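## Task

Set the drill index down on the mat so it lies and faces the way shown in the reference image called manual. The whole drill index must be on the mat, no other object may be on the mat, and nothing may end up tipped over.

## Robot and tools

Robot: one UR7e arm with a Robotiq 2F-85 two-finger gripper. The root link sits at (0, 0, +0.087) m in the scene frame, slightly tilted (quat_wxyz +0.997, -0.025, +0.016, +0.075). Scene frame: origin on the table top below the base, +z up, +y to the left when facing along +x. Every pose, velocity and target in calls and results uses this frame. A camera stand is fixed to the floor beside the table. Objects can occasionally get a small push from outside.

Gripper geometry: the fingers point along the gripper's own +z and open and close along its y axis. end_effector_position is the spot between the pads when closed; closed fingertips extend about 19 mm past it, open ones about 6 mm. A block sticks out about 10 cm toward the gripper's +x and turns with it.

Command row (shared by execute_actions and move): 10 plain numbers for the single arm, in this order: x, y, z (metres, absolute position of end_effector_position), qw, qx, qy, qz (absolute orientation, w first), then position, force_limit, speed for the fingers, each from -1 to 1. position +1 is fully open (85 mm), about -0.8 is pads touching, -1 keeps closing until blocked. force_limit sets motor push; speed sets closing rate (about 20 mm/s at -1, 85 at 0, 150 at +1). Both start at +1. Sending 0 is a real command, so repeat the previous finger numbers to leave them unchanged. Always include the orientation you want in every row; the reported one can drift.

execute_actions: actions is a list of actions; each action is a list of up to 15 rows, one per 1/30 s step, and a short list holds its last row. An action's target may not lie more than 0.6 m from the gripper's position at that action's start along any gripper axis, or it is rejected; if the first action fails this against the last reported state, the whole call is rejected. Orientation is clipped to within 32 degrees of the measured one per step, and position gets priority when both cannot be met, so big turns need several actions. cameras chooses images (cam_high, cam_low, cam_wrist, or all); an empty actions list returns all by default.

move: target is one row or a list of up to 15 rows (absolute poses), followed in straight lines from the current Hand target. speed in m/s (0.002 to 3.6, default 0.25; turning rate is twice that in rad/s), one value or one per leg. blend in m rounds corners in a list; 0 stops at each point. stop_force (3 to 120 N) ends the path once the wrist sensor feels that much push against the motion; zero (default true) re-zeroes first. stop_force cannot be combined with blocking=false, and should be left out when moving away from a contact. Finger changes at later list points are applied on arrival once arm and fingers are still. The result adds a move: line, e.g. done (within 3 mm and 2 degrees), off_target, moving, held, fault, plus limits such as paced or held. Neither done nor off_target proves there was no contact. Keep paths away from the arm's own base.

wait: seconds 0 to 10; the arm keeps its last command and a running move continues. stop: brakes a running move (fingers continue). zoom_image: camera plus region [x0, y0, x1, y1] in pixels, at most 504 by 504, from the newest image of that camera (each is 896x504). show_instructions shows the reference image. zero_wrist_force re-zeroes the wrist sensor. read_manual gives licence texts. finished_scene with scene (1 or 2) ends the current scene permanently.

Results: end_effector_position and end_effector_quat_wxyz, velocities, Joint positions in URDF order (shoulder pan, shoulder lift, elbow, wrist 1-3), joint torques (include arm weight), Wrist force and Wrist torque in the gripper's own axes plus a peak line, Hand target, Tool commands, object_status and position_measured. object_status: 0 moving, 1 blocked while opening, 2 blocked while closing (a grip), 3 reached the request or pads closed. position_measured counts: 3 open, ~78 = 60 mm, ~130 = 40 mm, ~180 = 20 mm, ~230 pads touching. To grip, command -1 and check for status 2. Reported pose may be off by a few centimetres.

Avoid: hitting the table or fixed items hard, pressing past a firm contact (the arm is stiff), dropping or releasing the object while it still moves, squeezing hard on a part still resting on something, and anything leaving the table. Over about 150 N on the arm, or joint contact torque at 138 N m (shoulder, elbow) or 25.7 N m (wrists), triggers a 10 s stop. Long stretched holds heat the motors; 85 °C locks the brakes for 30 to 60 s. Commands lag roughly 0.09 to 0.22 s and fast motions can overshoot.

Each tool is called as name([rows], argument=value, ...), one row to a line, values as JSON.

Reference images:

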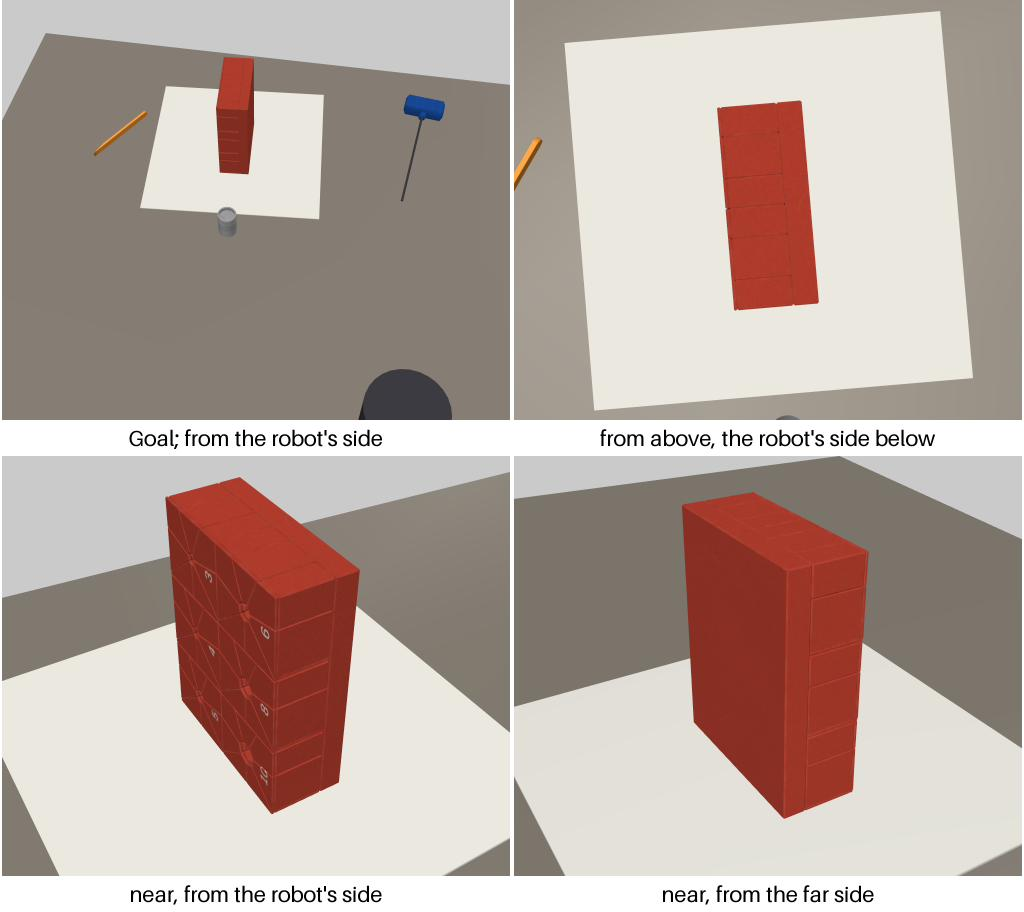

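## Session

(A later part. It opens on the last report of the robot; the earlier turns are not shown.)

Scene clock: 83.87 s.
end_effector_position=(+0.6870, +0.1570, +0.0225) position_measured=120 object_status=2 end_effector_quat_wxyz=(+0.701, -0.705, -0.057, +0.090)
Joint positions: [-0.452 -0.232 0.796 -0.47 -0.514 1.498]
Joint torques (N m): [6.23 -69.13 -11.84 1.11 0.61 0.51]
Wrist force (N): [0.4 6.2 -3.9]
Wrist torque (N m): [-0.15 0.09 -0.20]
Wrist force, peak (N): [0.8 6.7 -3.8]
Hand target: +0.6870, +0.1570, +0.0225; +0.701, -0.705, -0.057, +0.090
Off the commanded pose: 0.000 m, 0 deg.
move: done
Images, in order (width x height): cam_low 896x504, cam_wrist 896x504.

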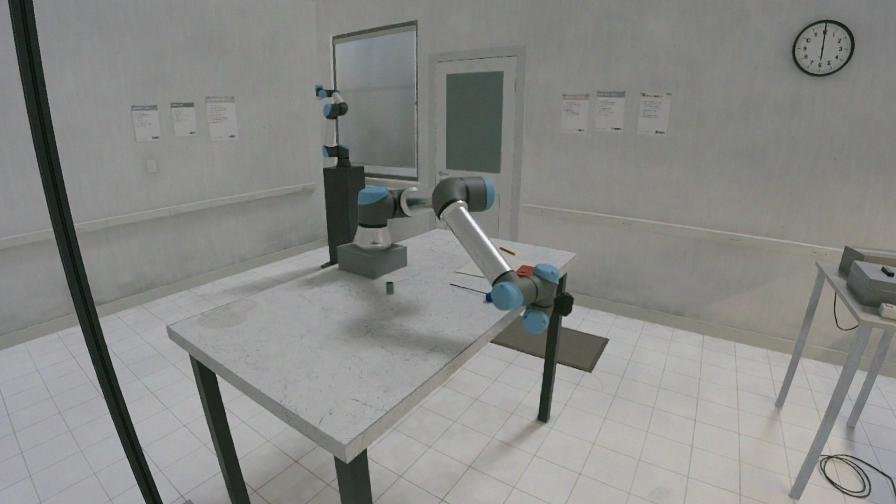

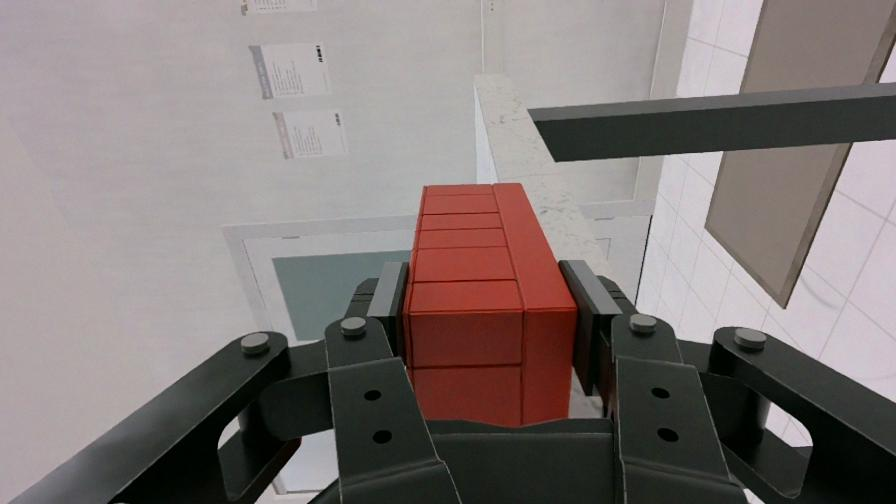

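move(target=[0.687,0.157,0.10,0.7015,-0.7049,-0.0573,0.0905,-1,-0.6,-1], speed=0.06, cameras=["cam_wrist","cam_low"])

zoom_image(camera="cam_low", region=[420, 160, 640, 360])

Scene clock: 85.90 s.
end_effector_position=(+0.6870, +0.1570, +0.0999) position_measured=120 object_status=2 end_effector_quat_wxyz=(+0.701, -0.705, -0.057, +0.090)
Joint positions: [-0.458 -0.362 0.853 -0.399 -0.52 1.499]
Joint torques (N m): [-13.83 -72.28 -12.74 5.23 -2.74 1.98]
Wrist force (N): [-0.1 9.0 -3.2]
Wrist torque (N m): [-0.44 0.17 -0.61]
Wrist force, peak (N): [0.2 10.1 -3.3]
Hand target: +0.6870, +0.1570, +0.1000; +0.701, -0.705, -0.057, +0.090
Off the commanded pose: 0.000 m, 0 deg.
move: done
Images, in order (width x height): cam_low 896x504, cam_wrist 896x504.

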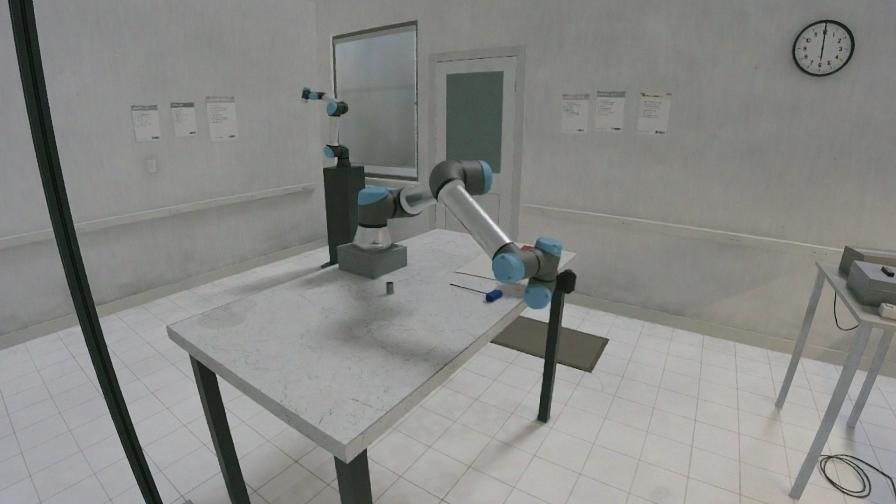

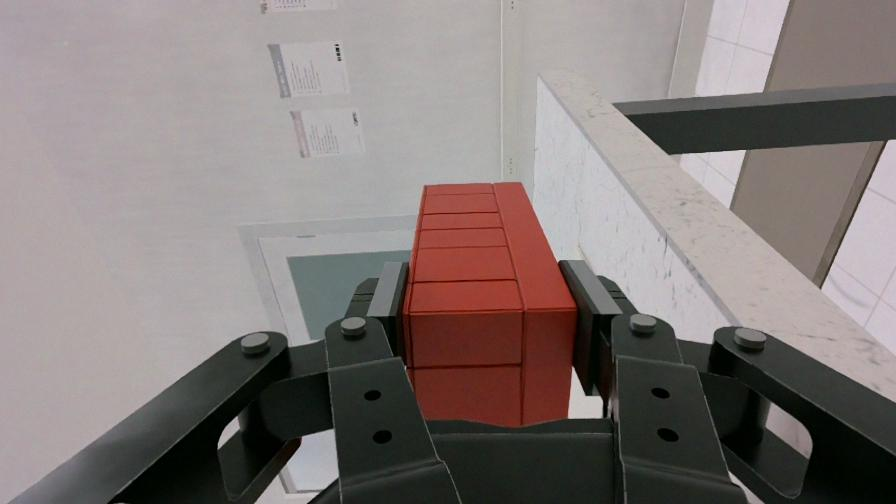

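Scaled by 2.291 from the camera's 896x504 image, which has a finer 1280x720 frame.

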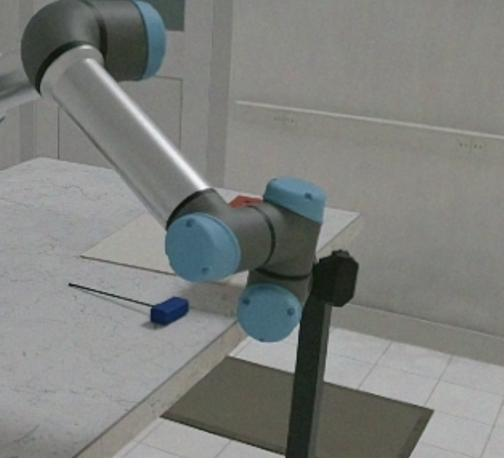

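move([
  [0.65,0.17,0.22,0.7015,-0.7049,-0.0573,0.0905,-1,-0.6,-1],
  [0.46,0.32,0.3,-0.0356,0.7328,0.0384,0.6784,-1,-0.6,-1],
], speed=[0.15,0.2], blend=[0.03,0], cameras=["cam_wrist","cam_low","cam_high"])

zoom_image(camera="cam_low", region=[340, 60, 640, 330])

Scene clock: 95.17 s.
end_effector_position=(+0.4600, +0.3200, +0.3000) position_measured=120 object_status=2 end_effector_quat_wxyz=(-0.036, +0.733, +0.038, +0.678)
Joint positions: [0.406 -1.057 2.363 -4.399 -2.019 3.213]
Joint torques (N m): [10.68 -30.8 -17.17 -6.46 -2.54 -1.64]
Wrist force (N): [-10.6 1.0 0.6]
Wrist torque (N m): [0.21 0.09 0.00]
Wrist force, peak (N): [0.5 11.1 -3.0]
Hand target: +0.4600, +0.3200, +0.3000; -0.036, +0.733, +0.038, +0.678
Off the commanded pose: 0.000 m, 0 deg.
move: done

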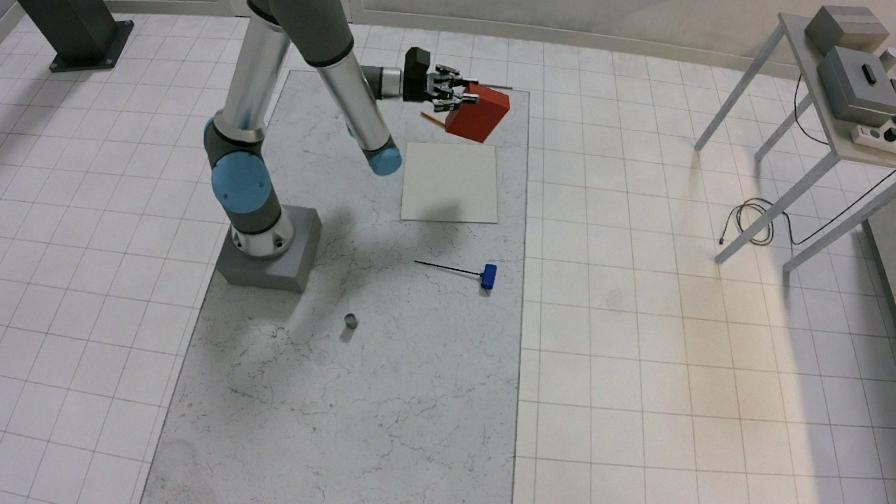

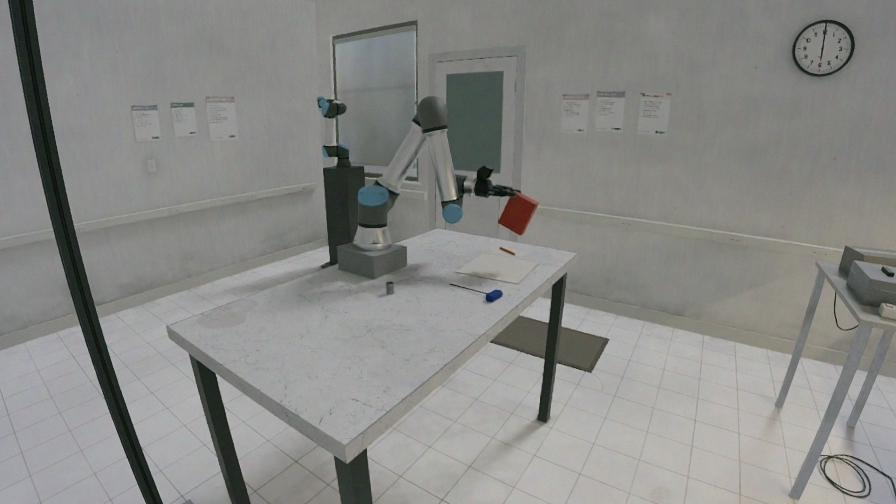

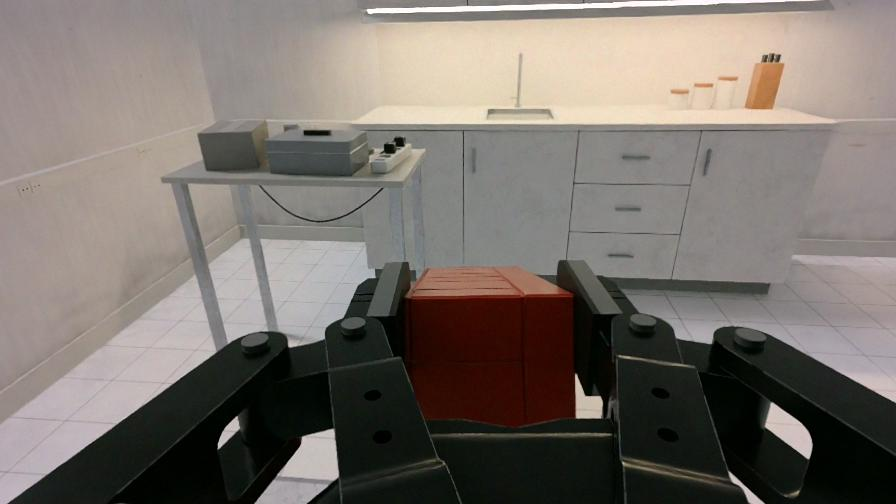

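Scaled by 1.680 from the camera's 896x504 image, which has a finer 1280x720 frame.

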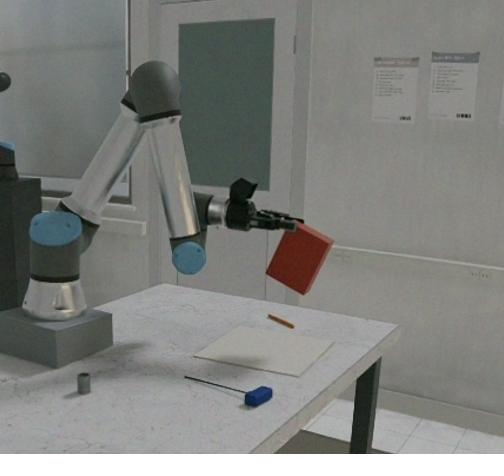

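move([
  [0.41,0.29,0.28,-0.0135,0.9646,0.0505,0.2585,-1,-0.6,-1],
  [0.41,0.29,0.26,-0.0262,0.8648,0.0453,0.4993,-1,-0.6,-1],
], speed=[0.2,0.2], cameras=["cam_wrist","cam_low"])

zoom_image(camera="cam_low", region=[340, 60, 640, 330])

Scene clock: 104.67 s.
end_effector_position=(+0.4100, +0.2900, +0.2600) position_measured=120 object_status=2 end_effector_quat_wxyz=(-0.026, +0.865, +0.045, +0.499)
Joint positions: [0.35 -1.447 2.552 -3.728 -1.894 3.377]
Joint torques (N m): [9.69 -19.12 -9.42 -7.61 -3.03 -1.64]
Wrist force (N): [-9.6 1.3 3.3]
Wrist torque (N m): [0.35 0.20 -0.02]
Wrist force, peak (N): [-11.3 0.8 0.9]
Hand target: +0.4100, +0.2900, +0.2600; -0.026, +0.865, +0.045, +0.499
Off the commanded pose: 0.000 m, 0 deg.
move: done
Images, in order (width x height): cam_low 896x504, cam_wrist 896x504.

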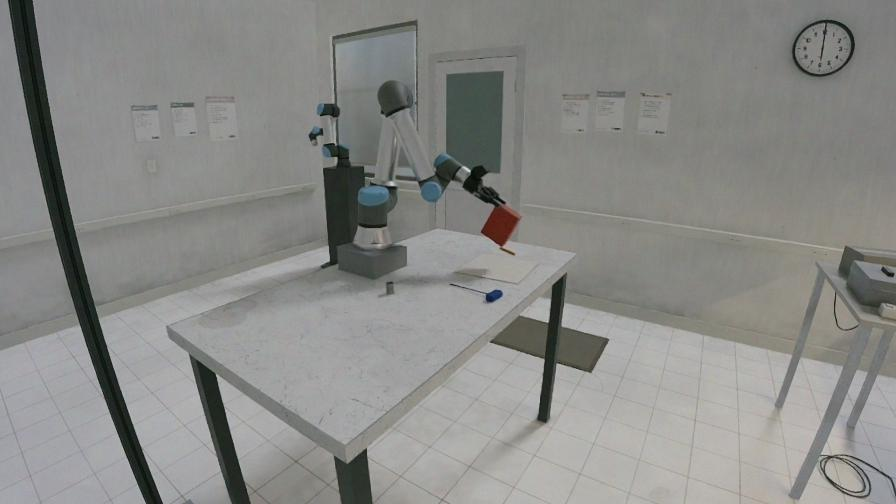

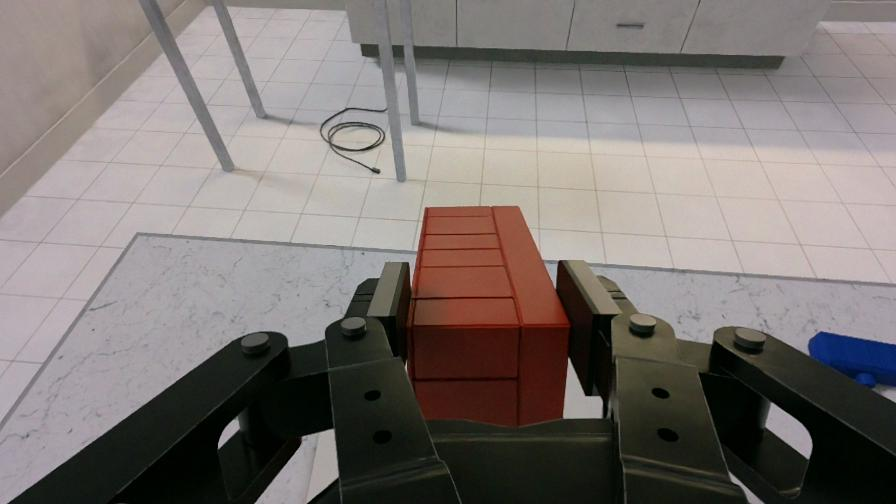

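Scaled by 1.680 from the camera's 896x504 image, which has a finer 1280x720 frame.

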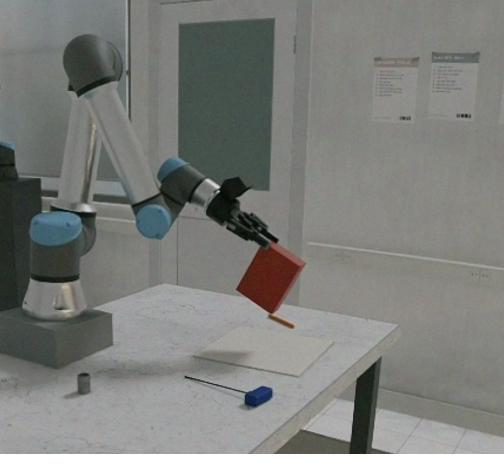

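move([
  [0.41,0.29,0.28,0.0009,0.9985,0.0523,-0.0174,-1,-0.6,-1],
  [0.41,0.29,0.26,-0.0262,0.8648,0.0453,0.4993,-1,-0.6,-1],
], speed=[0.22,0.2], cameras=["cam_wrist","cam_low"])

zoom_image(camera="cam_low", region=[440, 120, 580, 280])

Scene clock: 112.17 s.
end_effector_position=(+0.4100, +0.2900, +0.2600) position_measured=120 object_status=2 end_effector_quat_wxyz=(-0.026, +0.865, +0.045, +0.499)
Joint positions: [0.35 -1.447 2.552 -3.728 -1.894 3.377]
Joint torques (N m): [10.18 -20.64 -9.24 -7.63 -3.18 -1.64]
Wrist force (N): [-10.0 1.3 3.1]
Wrist torque (N m): [0.37 0.20 -0.02]
Wrist force, peak (N): [-10.4 1.4 3.4]
Hand target: +0.4100, +0.2900, +0.2600; -0.026, +0.865, +0.045, +0.499
Off the commanded pose: 0.000 m, 0 deg.
move: done
Images, in order (width x height): cam_low 896x504, cam_wrist 896x504.

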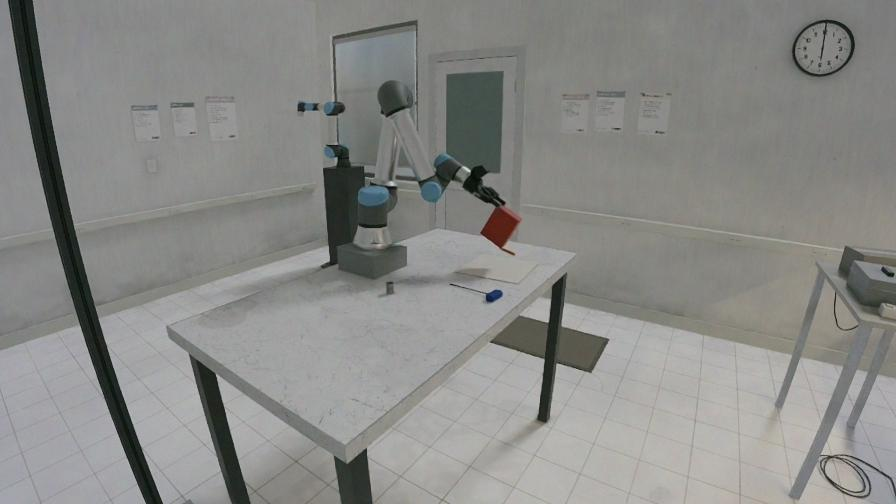

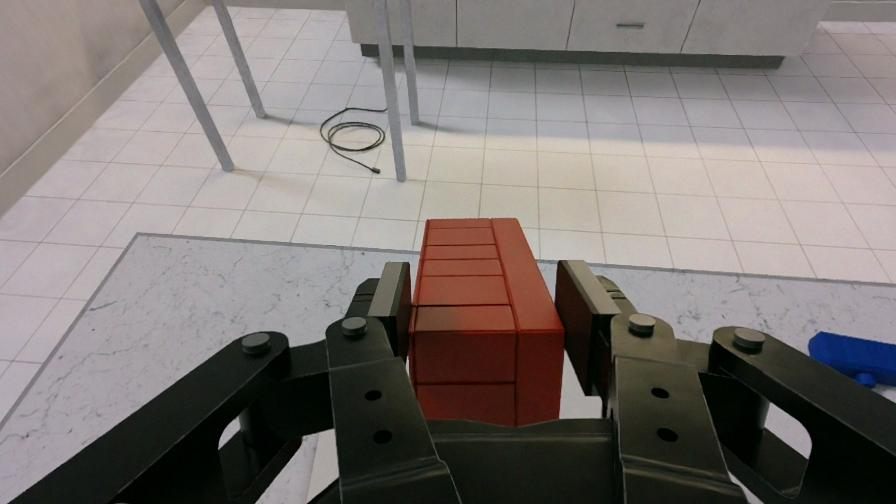

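Scaled by 3.150 from the camera's 896x504 image, which has a finer 1280x720 frame.

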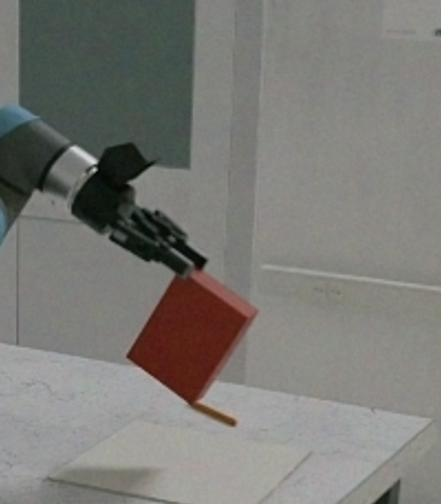

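move([
  [0.46,0.268,0.2,0,0.9986,0.0523,0,-1,-0.6,-1],
  [0.46,0.268,0.115,0,0.9986,0.0523,0,-1,-0.6,-1],
], speed=[0.22,0.12], cameras=["cam_wrist","cam_low"])

zoom_image(camera="cam_low", region=[440, 160, 580, 320])

Scene clock: 126.13 s.
end_effector_position=(+0.4614, +0.2679, +0.1619) position_measured=230 object_status=3 end_effector_quat_wxyz=(+0.000, +0.999, +0.052, +0.003)
Joint positions: [0.094 -1.387 2.003 -2.232 -1.528 3.282]
Joint torques (N m): [-0.59 -30.66 -19.91 -3.19 -0.03 -0.1]
Wrist force (N): [-0.5 2.4 -4.2]
Wrist torque (N m): [0.63 0.05 -0.16]
Wrist force, peak (N): [-6.6 22.3 -172.1]
Hand target: +0.4614, +0.2679, +0.1619; +0.000, +0.999, +0.052, +0.003
Tool commands: gripper/position=-1.0 gripper/force_limit=-0.6 gripper/speed=-1.0
Off the commanded pose: 0.047 m, 0 deg.
FORCE FAULT: contact force on the arm reached its limit, and the arm stopped for 10 seconds. The contact can be on any part of the arm, not only on its tool. That time counts as 20 of the actions that you can send in this scene. The arm's remaining commands of this call were not run. During the stop the arm's controller moved it back a little. The arm's target is now where it stood when the stop ended, not its last command. The arm accepts commands again.
move: fault; path passed 1 of 2 targets
Images, in order (width x height): cam_low 896x504, cam_wrist 896x504.

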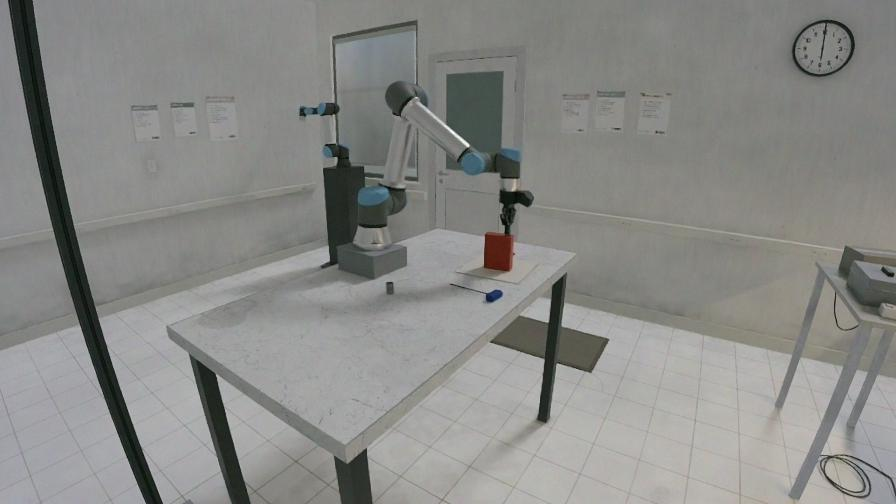

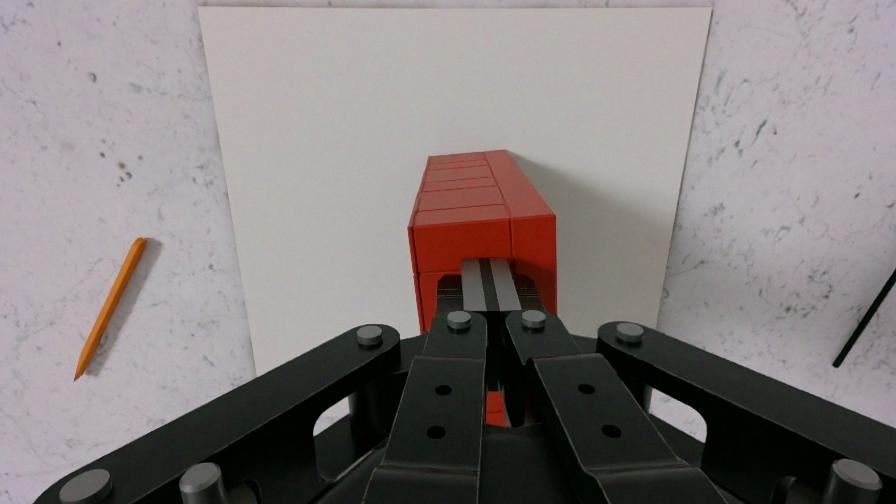

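Scaled by 3.150 from the camera's 896x504 image, which has a finer 1280x720 frame.

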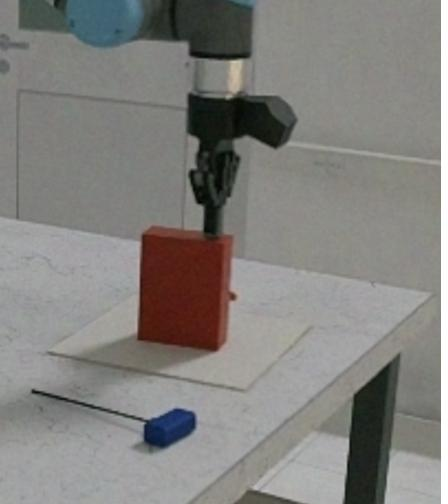

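move([
  [0.4614,0.2679,0.2,0,0.9986,0.0523,0,-1,-0.6,-1],
  [0.36,0.44,0.3,0,0.9239,-0.3827,0,-1,-0.6,-1],
], speed=[0.08,0.25], cameras=["cam_wrist","cam_low"])

zoom_image(camera="cam_low", region=[440, 190, 580, 320])

Scene clock: 129.97 s.
end_effector_position=(+0.3600, +0.4400, +0.3000) position_measured=230 object_status=3 end_effector_quat_wxyz=(+0.000, +0.924, -0.383, +0.000)
Joint positions: [0.474 -1.473 1.7 -1.852 -1.544 4.552]
Joint torques (N m): [9.77 -26.71 -31.78 -0.17 -2.28 1.54]
Wrist force (N): [-0.7 2.6 -4.2]
Wrist torque (N m): [0.67 0.07 -0.16]
Wrist force, peak (N): [-0.6 2.4 -4.9]
Hand target: +0.3600, +0.4400, +0.3000; +0.000, +0.924, -0.383, +0.000
Off the commanded pose: 0.000 m, 0 deg.
move: done
Images, in order (width x height): cam_low 896x504, cam_wrist 896x504.

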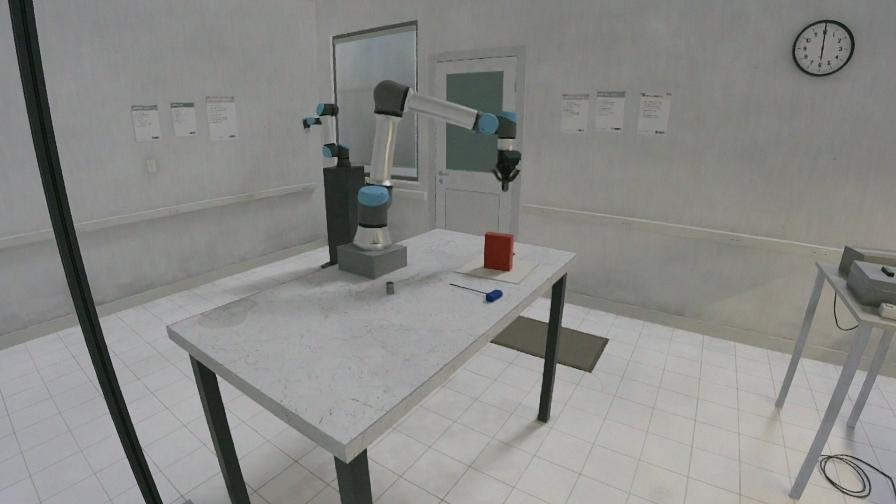

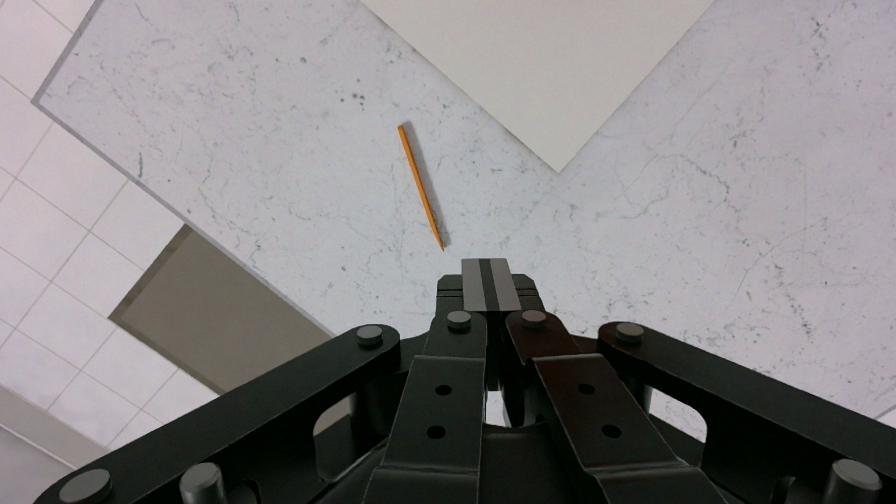

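Scaled by 3.600 from the camera's 896x504 image, which has a finer 1280x720 frame.

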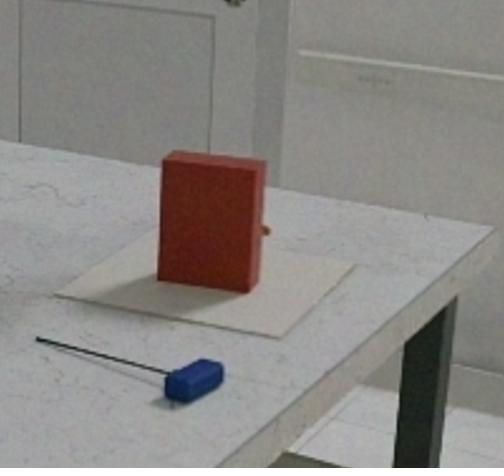

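move(target=[0.42,0.4,0.38,0,0.7071,-0.7071,0,-1,-0.6,-1], cameras=["cam_wrist"])

Scene clock: 132.43 s.
end_effector_position=(+0.4200, +0.4000, +0.3800) position_measured=230 object_status=3 end_effector_quat_wxyz=(+0.000, +0.707, -0.707, +0.000)
Joint positions: [0.345 -1.477 1.499 -1.643 -1.537 5.208]
Joint torques (N m): [-10.4 -26.59 -32.09 -0.17 -2.29 1.54]
Wrist force (N): [-0.9 2.0 -4.4]
Wrist torque (N m): [0.57 0.11 -0.17]
Wrist force, peak (N): [-0.9 2.5 -4.5]
Hand target: +0.4200, +0.4000, +0.3800; +0.000, +0.707, -0.707, +0.000
Off the commanded pose: 0.000 m, 0 deg.
move: done
Images, in order (width x height): cam_wrist 896x504.

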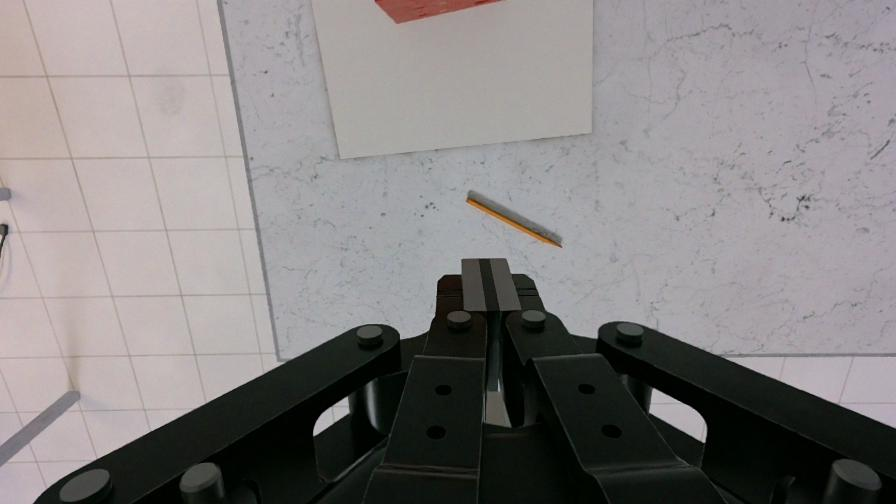

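move(target=[0.42,0.34,0.45,0,0.7071,-0.7071,0,-1,-0.6,-1], cameras=["cam_wrist"])

zoom_image(camera="cam_wrist", region=[280, 0, 620, 200])

Scene clock: 137.40 s.
end_effector_position=(+0.4200, +0.3401, +0.4499) position_measured=230 object_status=3 end_effector_quat_wxyz=(+0.000, +0.707, -0.707, +0.000)
Joint positions: [0.234 -1.57 1.426 -1.472 -1.532 5.097]
Joint torques (N m): [-10.93 -35.1 -33.06 -0.35 2.1 -1.73]
Wrist force (N): [-0.8 2.1 -4.3]
Wrist torque (N m): [0.59 0.09 -0.03]
Wrist force, peak (N): [0.5 2.5 -5.6]
Hand target: +0.4200, +0.3400, +0.4500; +0.000, +0.707, -0.707, +0.000
Off the commanded pose: 0.000 m, 0 deg.
move: done
Images, in order (width x height): cam_wrist 896x504.

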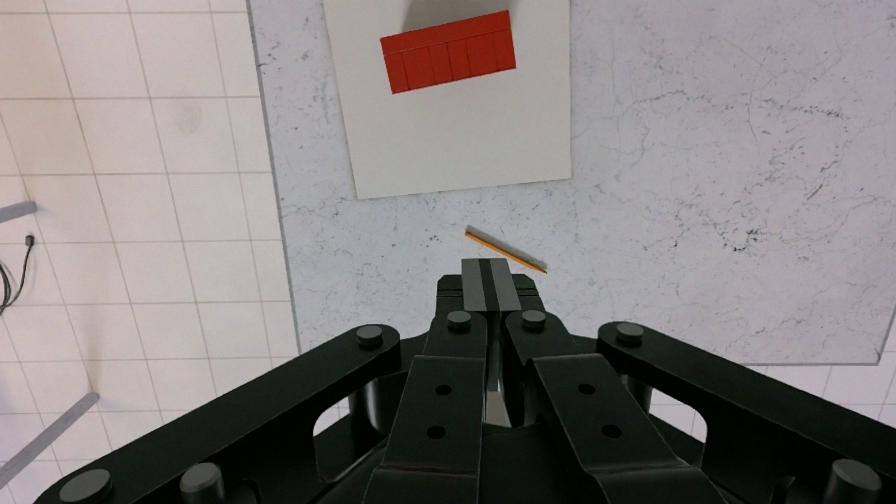

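Scaled by 1.482 from the camera's 896x504 image, which has a finer 1280x720 frame.

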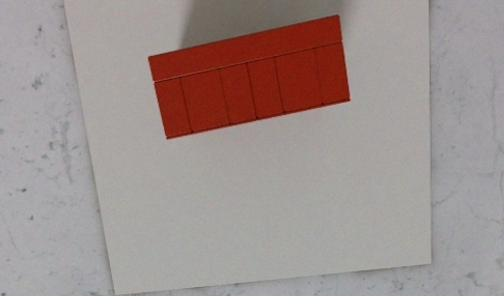

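move(target=[0.42,0.4,0.27,0.2706,0.6533,-0.6533,0.2706,-1,-0.6,-1], cameras=["cam_wrist"])

Scene clock: 142.17 s.
end_effector_position=(+0.4200, +0.4000, +0.2701) position_measured=230 object_status=3 end_effector_quat_wxyz=(+0.270, +0.653, -0.653, +0.271)
Joint positions: [0.597 -1.052 1.242 -1.227 -2.099 5.619]
Joint torques (N m): [9.9 -42.41 -30.36 1.39 -3.16 1.5]
Wrist force (N): [0.2 1.2 -2.3]
Wrist torque (N m): [0.38 -0.09 -0.13]
Wrist force, peak (N): [0.3 2.4 -5.4]
Hand target: +0.4200, +0.4000, +0.2700; +0.271, +0.653, -0.653, +0.271
Off the commanded pose: 0.000 m, 0 deg.
move: done
Images, in order (width x height): cam_wrist 896x504.

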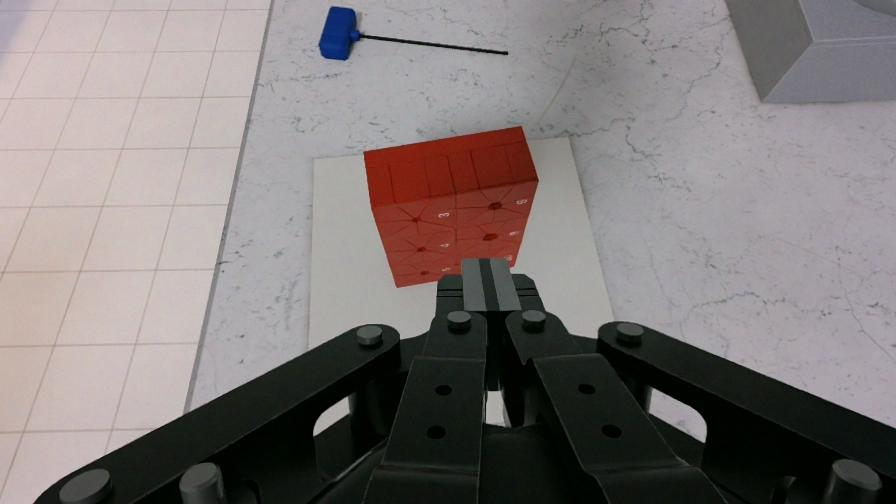

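move([
  [0.4285,0.2605,0.27,0,0.9958,0.0915,0,0.9,-1,-1],
  [0.4285,0.2605,0.11,0,0.9958,0.0915,0,0.9,-1,-1],
], speed=[0.3,0.1], stop_force=8, cameras=["cam_wrist"])

Scene clock: 148.47 s.
end_effector_position=(+0.4285, +0.2605, +0.1100) position_measured=16 object_status=3 end_effector_quat_wxyz=(+0.000, +0.996, +0.092, +0.000)
Joint positions: [0.1 -1.357 2.14 -2.394 -1.526 3.209]
Joint torques (N m): [9.34 -24.32 -11.46 -5.02 -2.16 1.43]
Wrist force (N): [-0.8 2.4 -4.2]
Wrist torque (N m): [0.63 0.09 -0.17]
Wrist force, peak (N): [0.1 2.9 -5.8]
Hand target: +0.4285, +0.2605, +0.1100; +0.000, +0.996, +0.092, +0.000
Off the commanded pose: 0.000 m, 0 deg.
move: done
Images, in order (width x height): cam_wrist 896x504.

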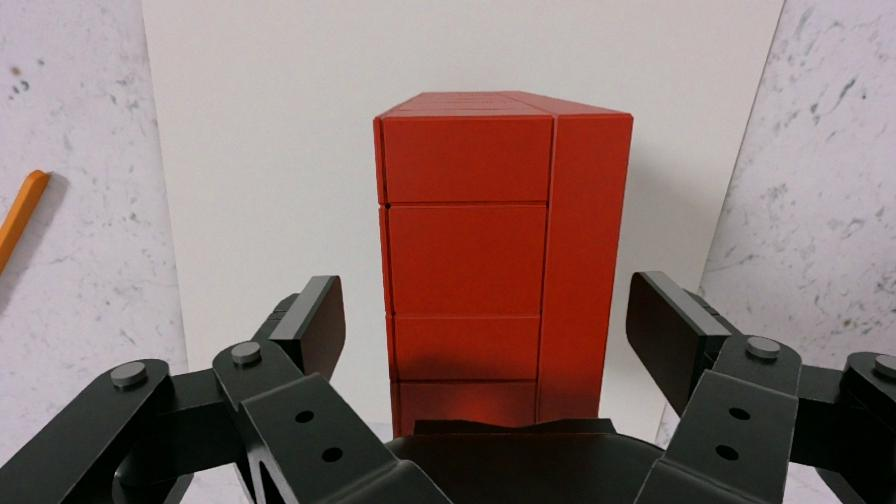

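move([
  [0.429,0.258,0.11,0,0.9958,0.0915,0,0.9,-1,-1],
  [0.429,0.258,0.11,0,0.9958,0.0915,0,-1,-1,-1],
  [0.429,0.258,0.11,0,0.9988,0.0488,0,-1,-1,-1],
  [0.429,0.258,0.11,0,0.9988,0.0488,0,0.9,-1,-1],
], speed=[0.05,0.05,0.03,0.03], cameras=["cam_wrist"])

Scene clock: 156.07 s.
end_effector_position=(+0.4290, +0.2580, +0.1100) position_measured=16 object_status=0 end_effector_quat_wxyz=(+0.000, +0.999, +0.049, +0.000)
Joint positions: [0.094 -1.358 2.142 -2.394 -1.526 3.29]
Joint torques (N m): [6.42 -25.69 -18.22 -0.93 1.29 1.47]
Wrist force (N): [-0.9 2.2 -4.4]
Wrist torque (N m): [0.60 0.11 -0.16]
Wrist force, peak (N): [-1.2 -2.1 -6.3]
Hand target: +0.4290, +0.2580, +0.1100; +0.000, +0.999, +0.049, +0.000
Off the commanded pose: 0.000 m, 0 deg.
move: done
Images, in order (width x height): cam_wrist 896x504.

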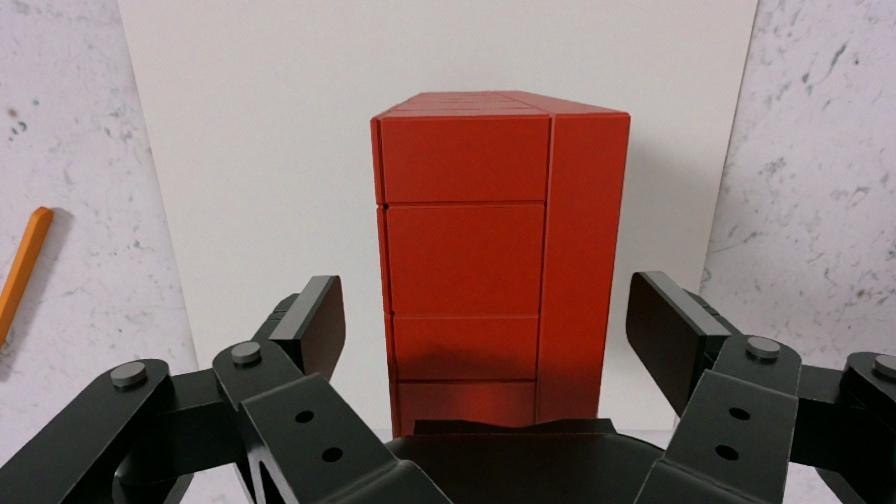

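move(target=[0.42,0.25,0.3,0,0.9988,0.0488,0,0.9,-1,-1], speed=0.12, cameras=["cam_wrist","cam_low"])

Scene clock: 158.43 s.
end_effector_position=(+0.4200, +0.2500, +0.2999) position_measured=16 object_status=3 end_effector_quat_wxyz=(+0.000, +0.999, +0.049, +0.000)
Joint positions: [0.063 -1.653 1.9 -1.856 -1.525 3.258]
Joint torques (N m): [-10.22 -29.36 -30.28 -0.33 2.27 -1.66]
Wrist force (N): [-0.9 2.3 -4.2]
Wrist torque (N m): [0.63 0.12 -0.03]
Wrist force, peak (N): [-1.0 2.3 -5.4]
Hand target: +0.4200, +0.2500, +0.3000; +0.000, +0.999, +0.049, +0.000
Off the commanded pose: 0.000 m, 0 deg.
move: done
Images, in order (width x height): cam_low 896x504, cam_wrist 896x504.

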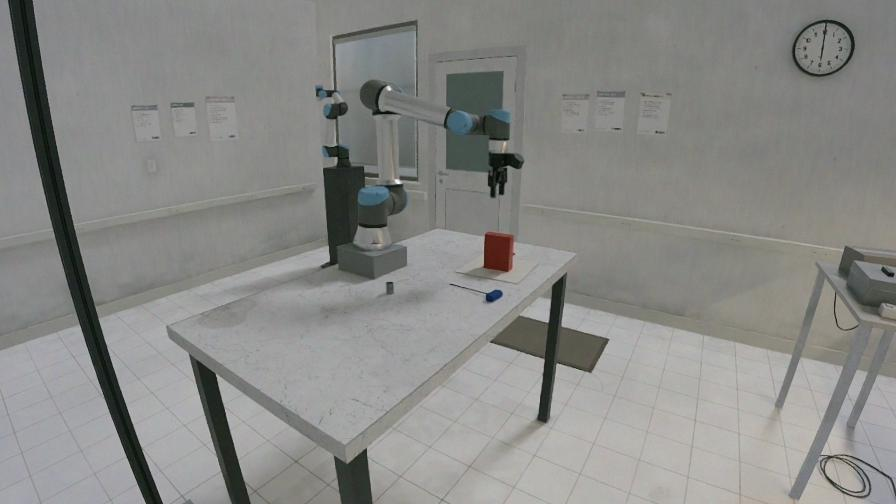

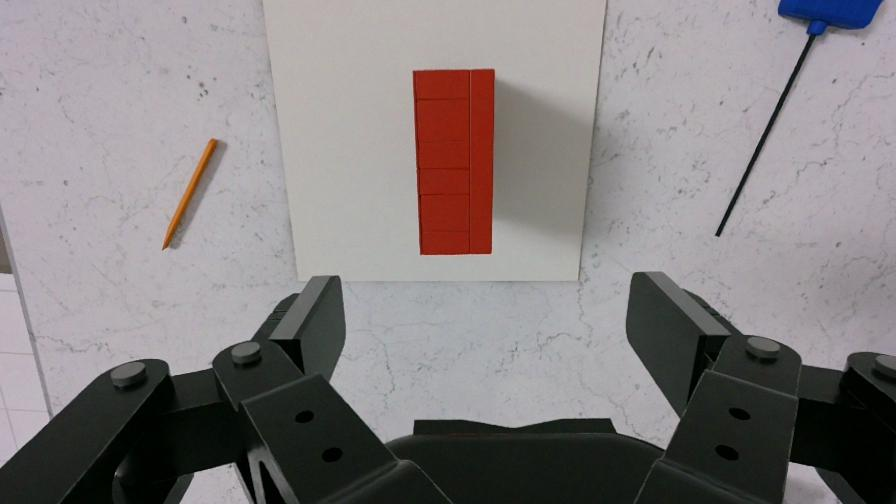

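finished_scene(scene=2)

The scene is finished: the task was done.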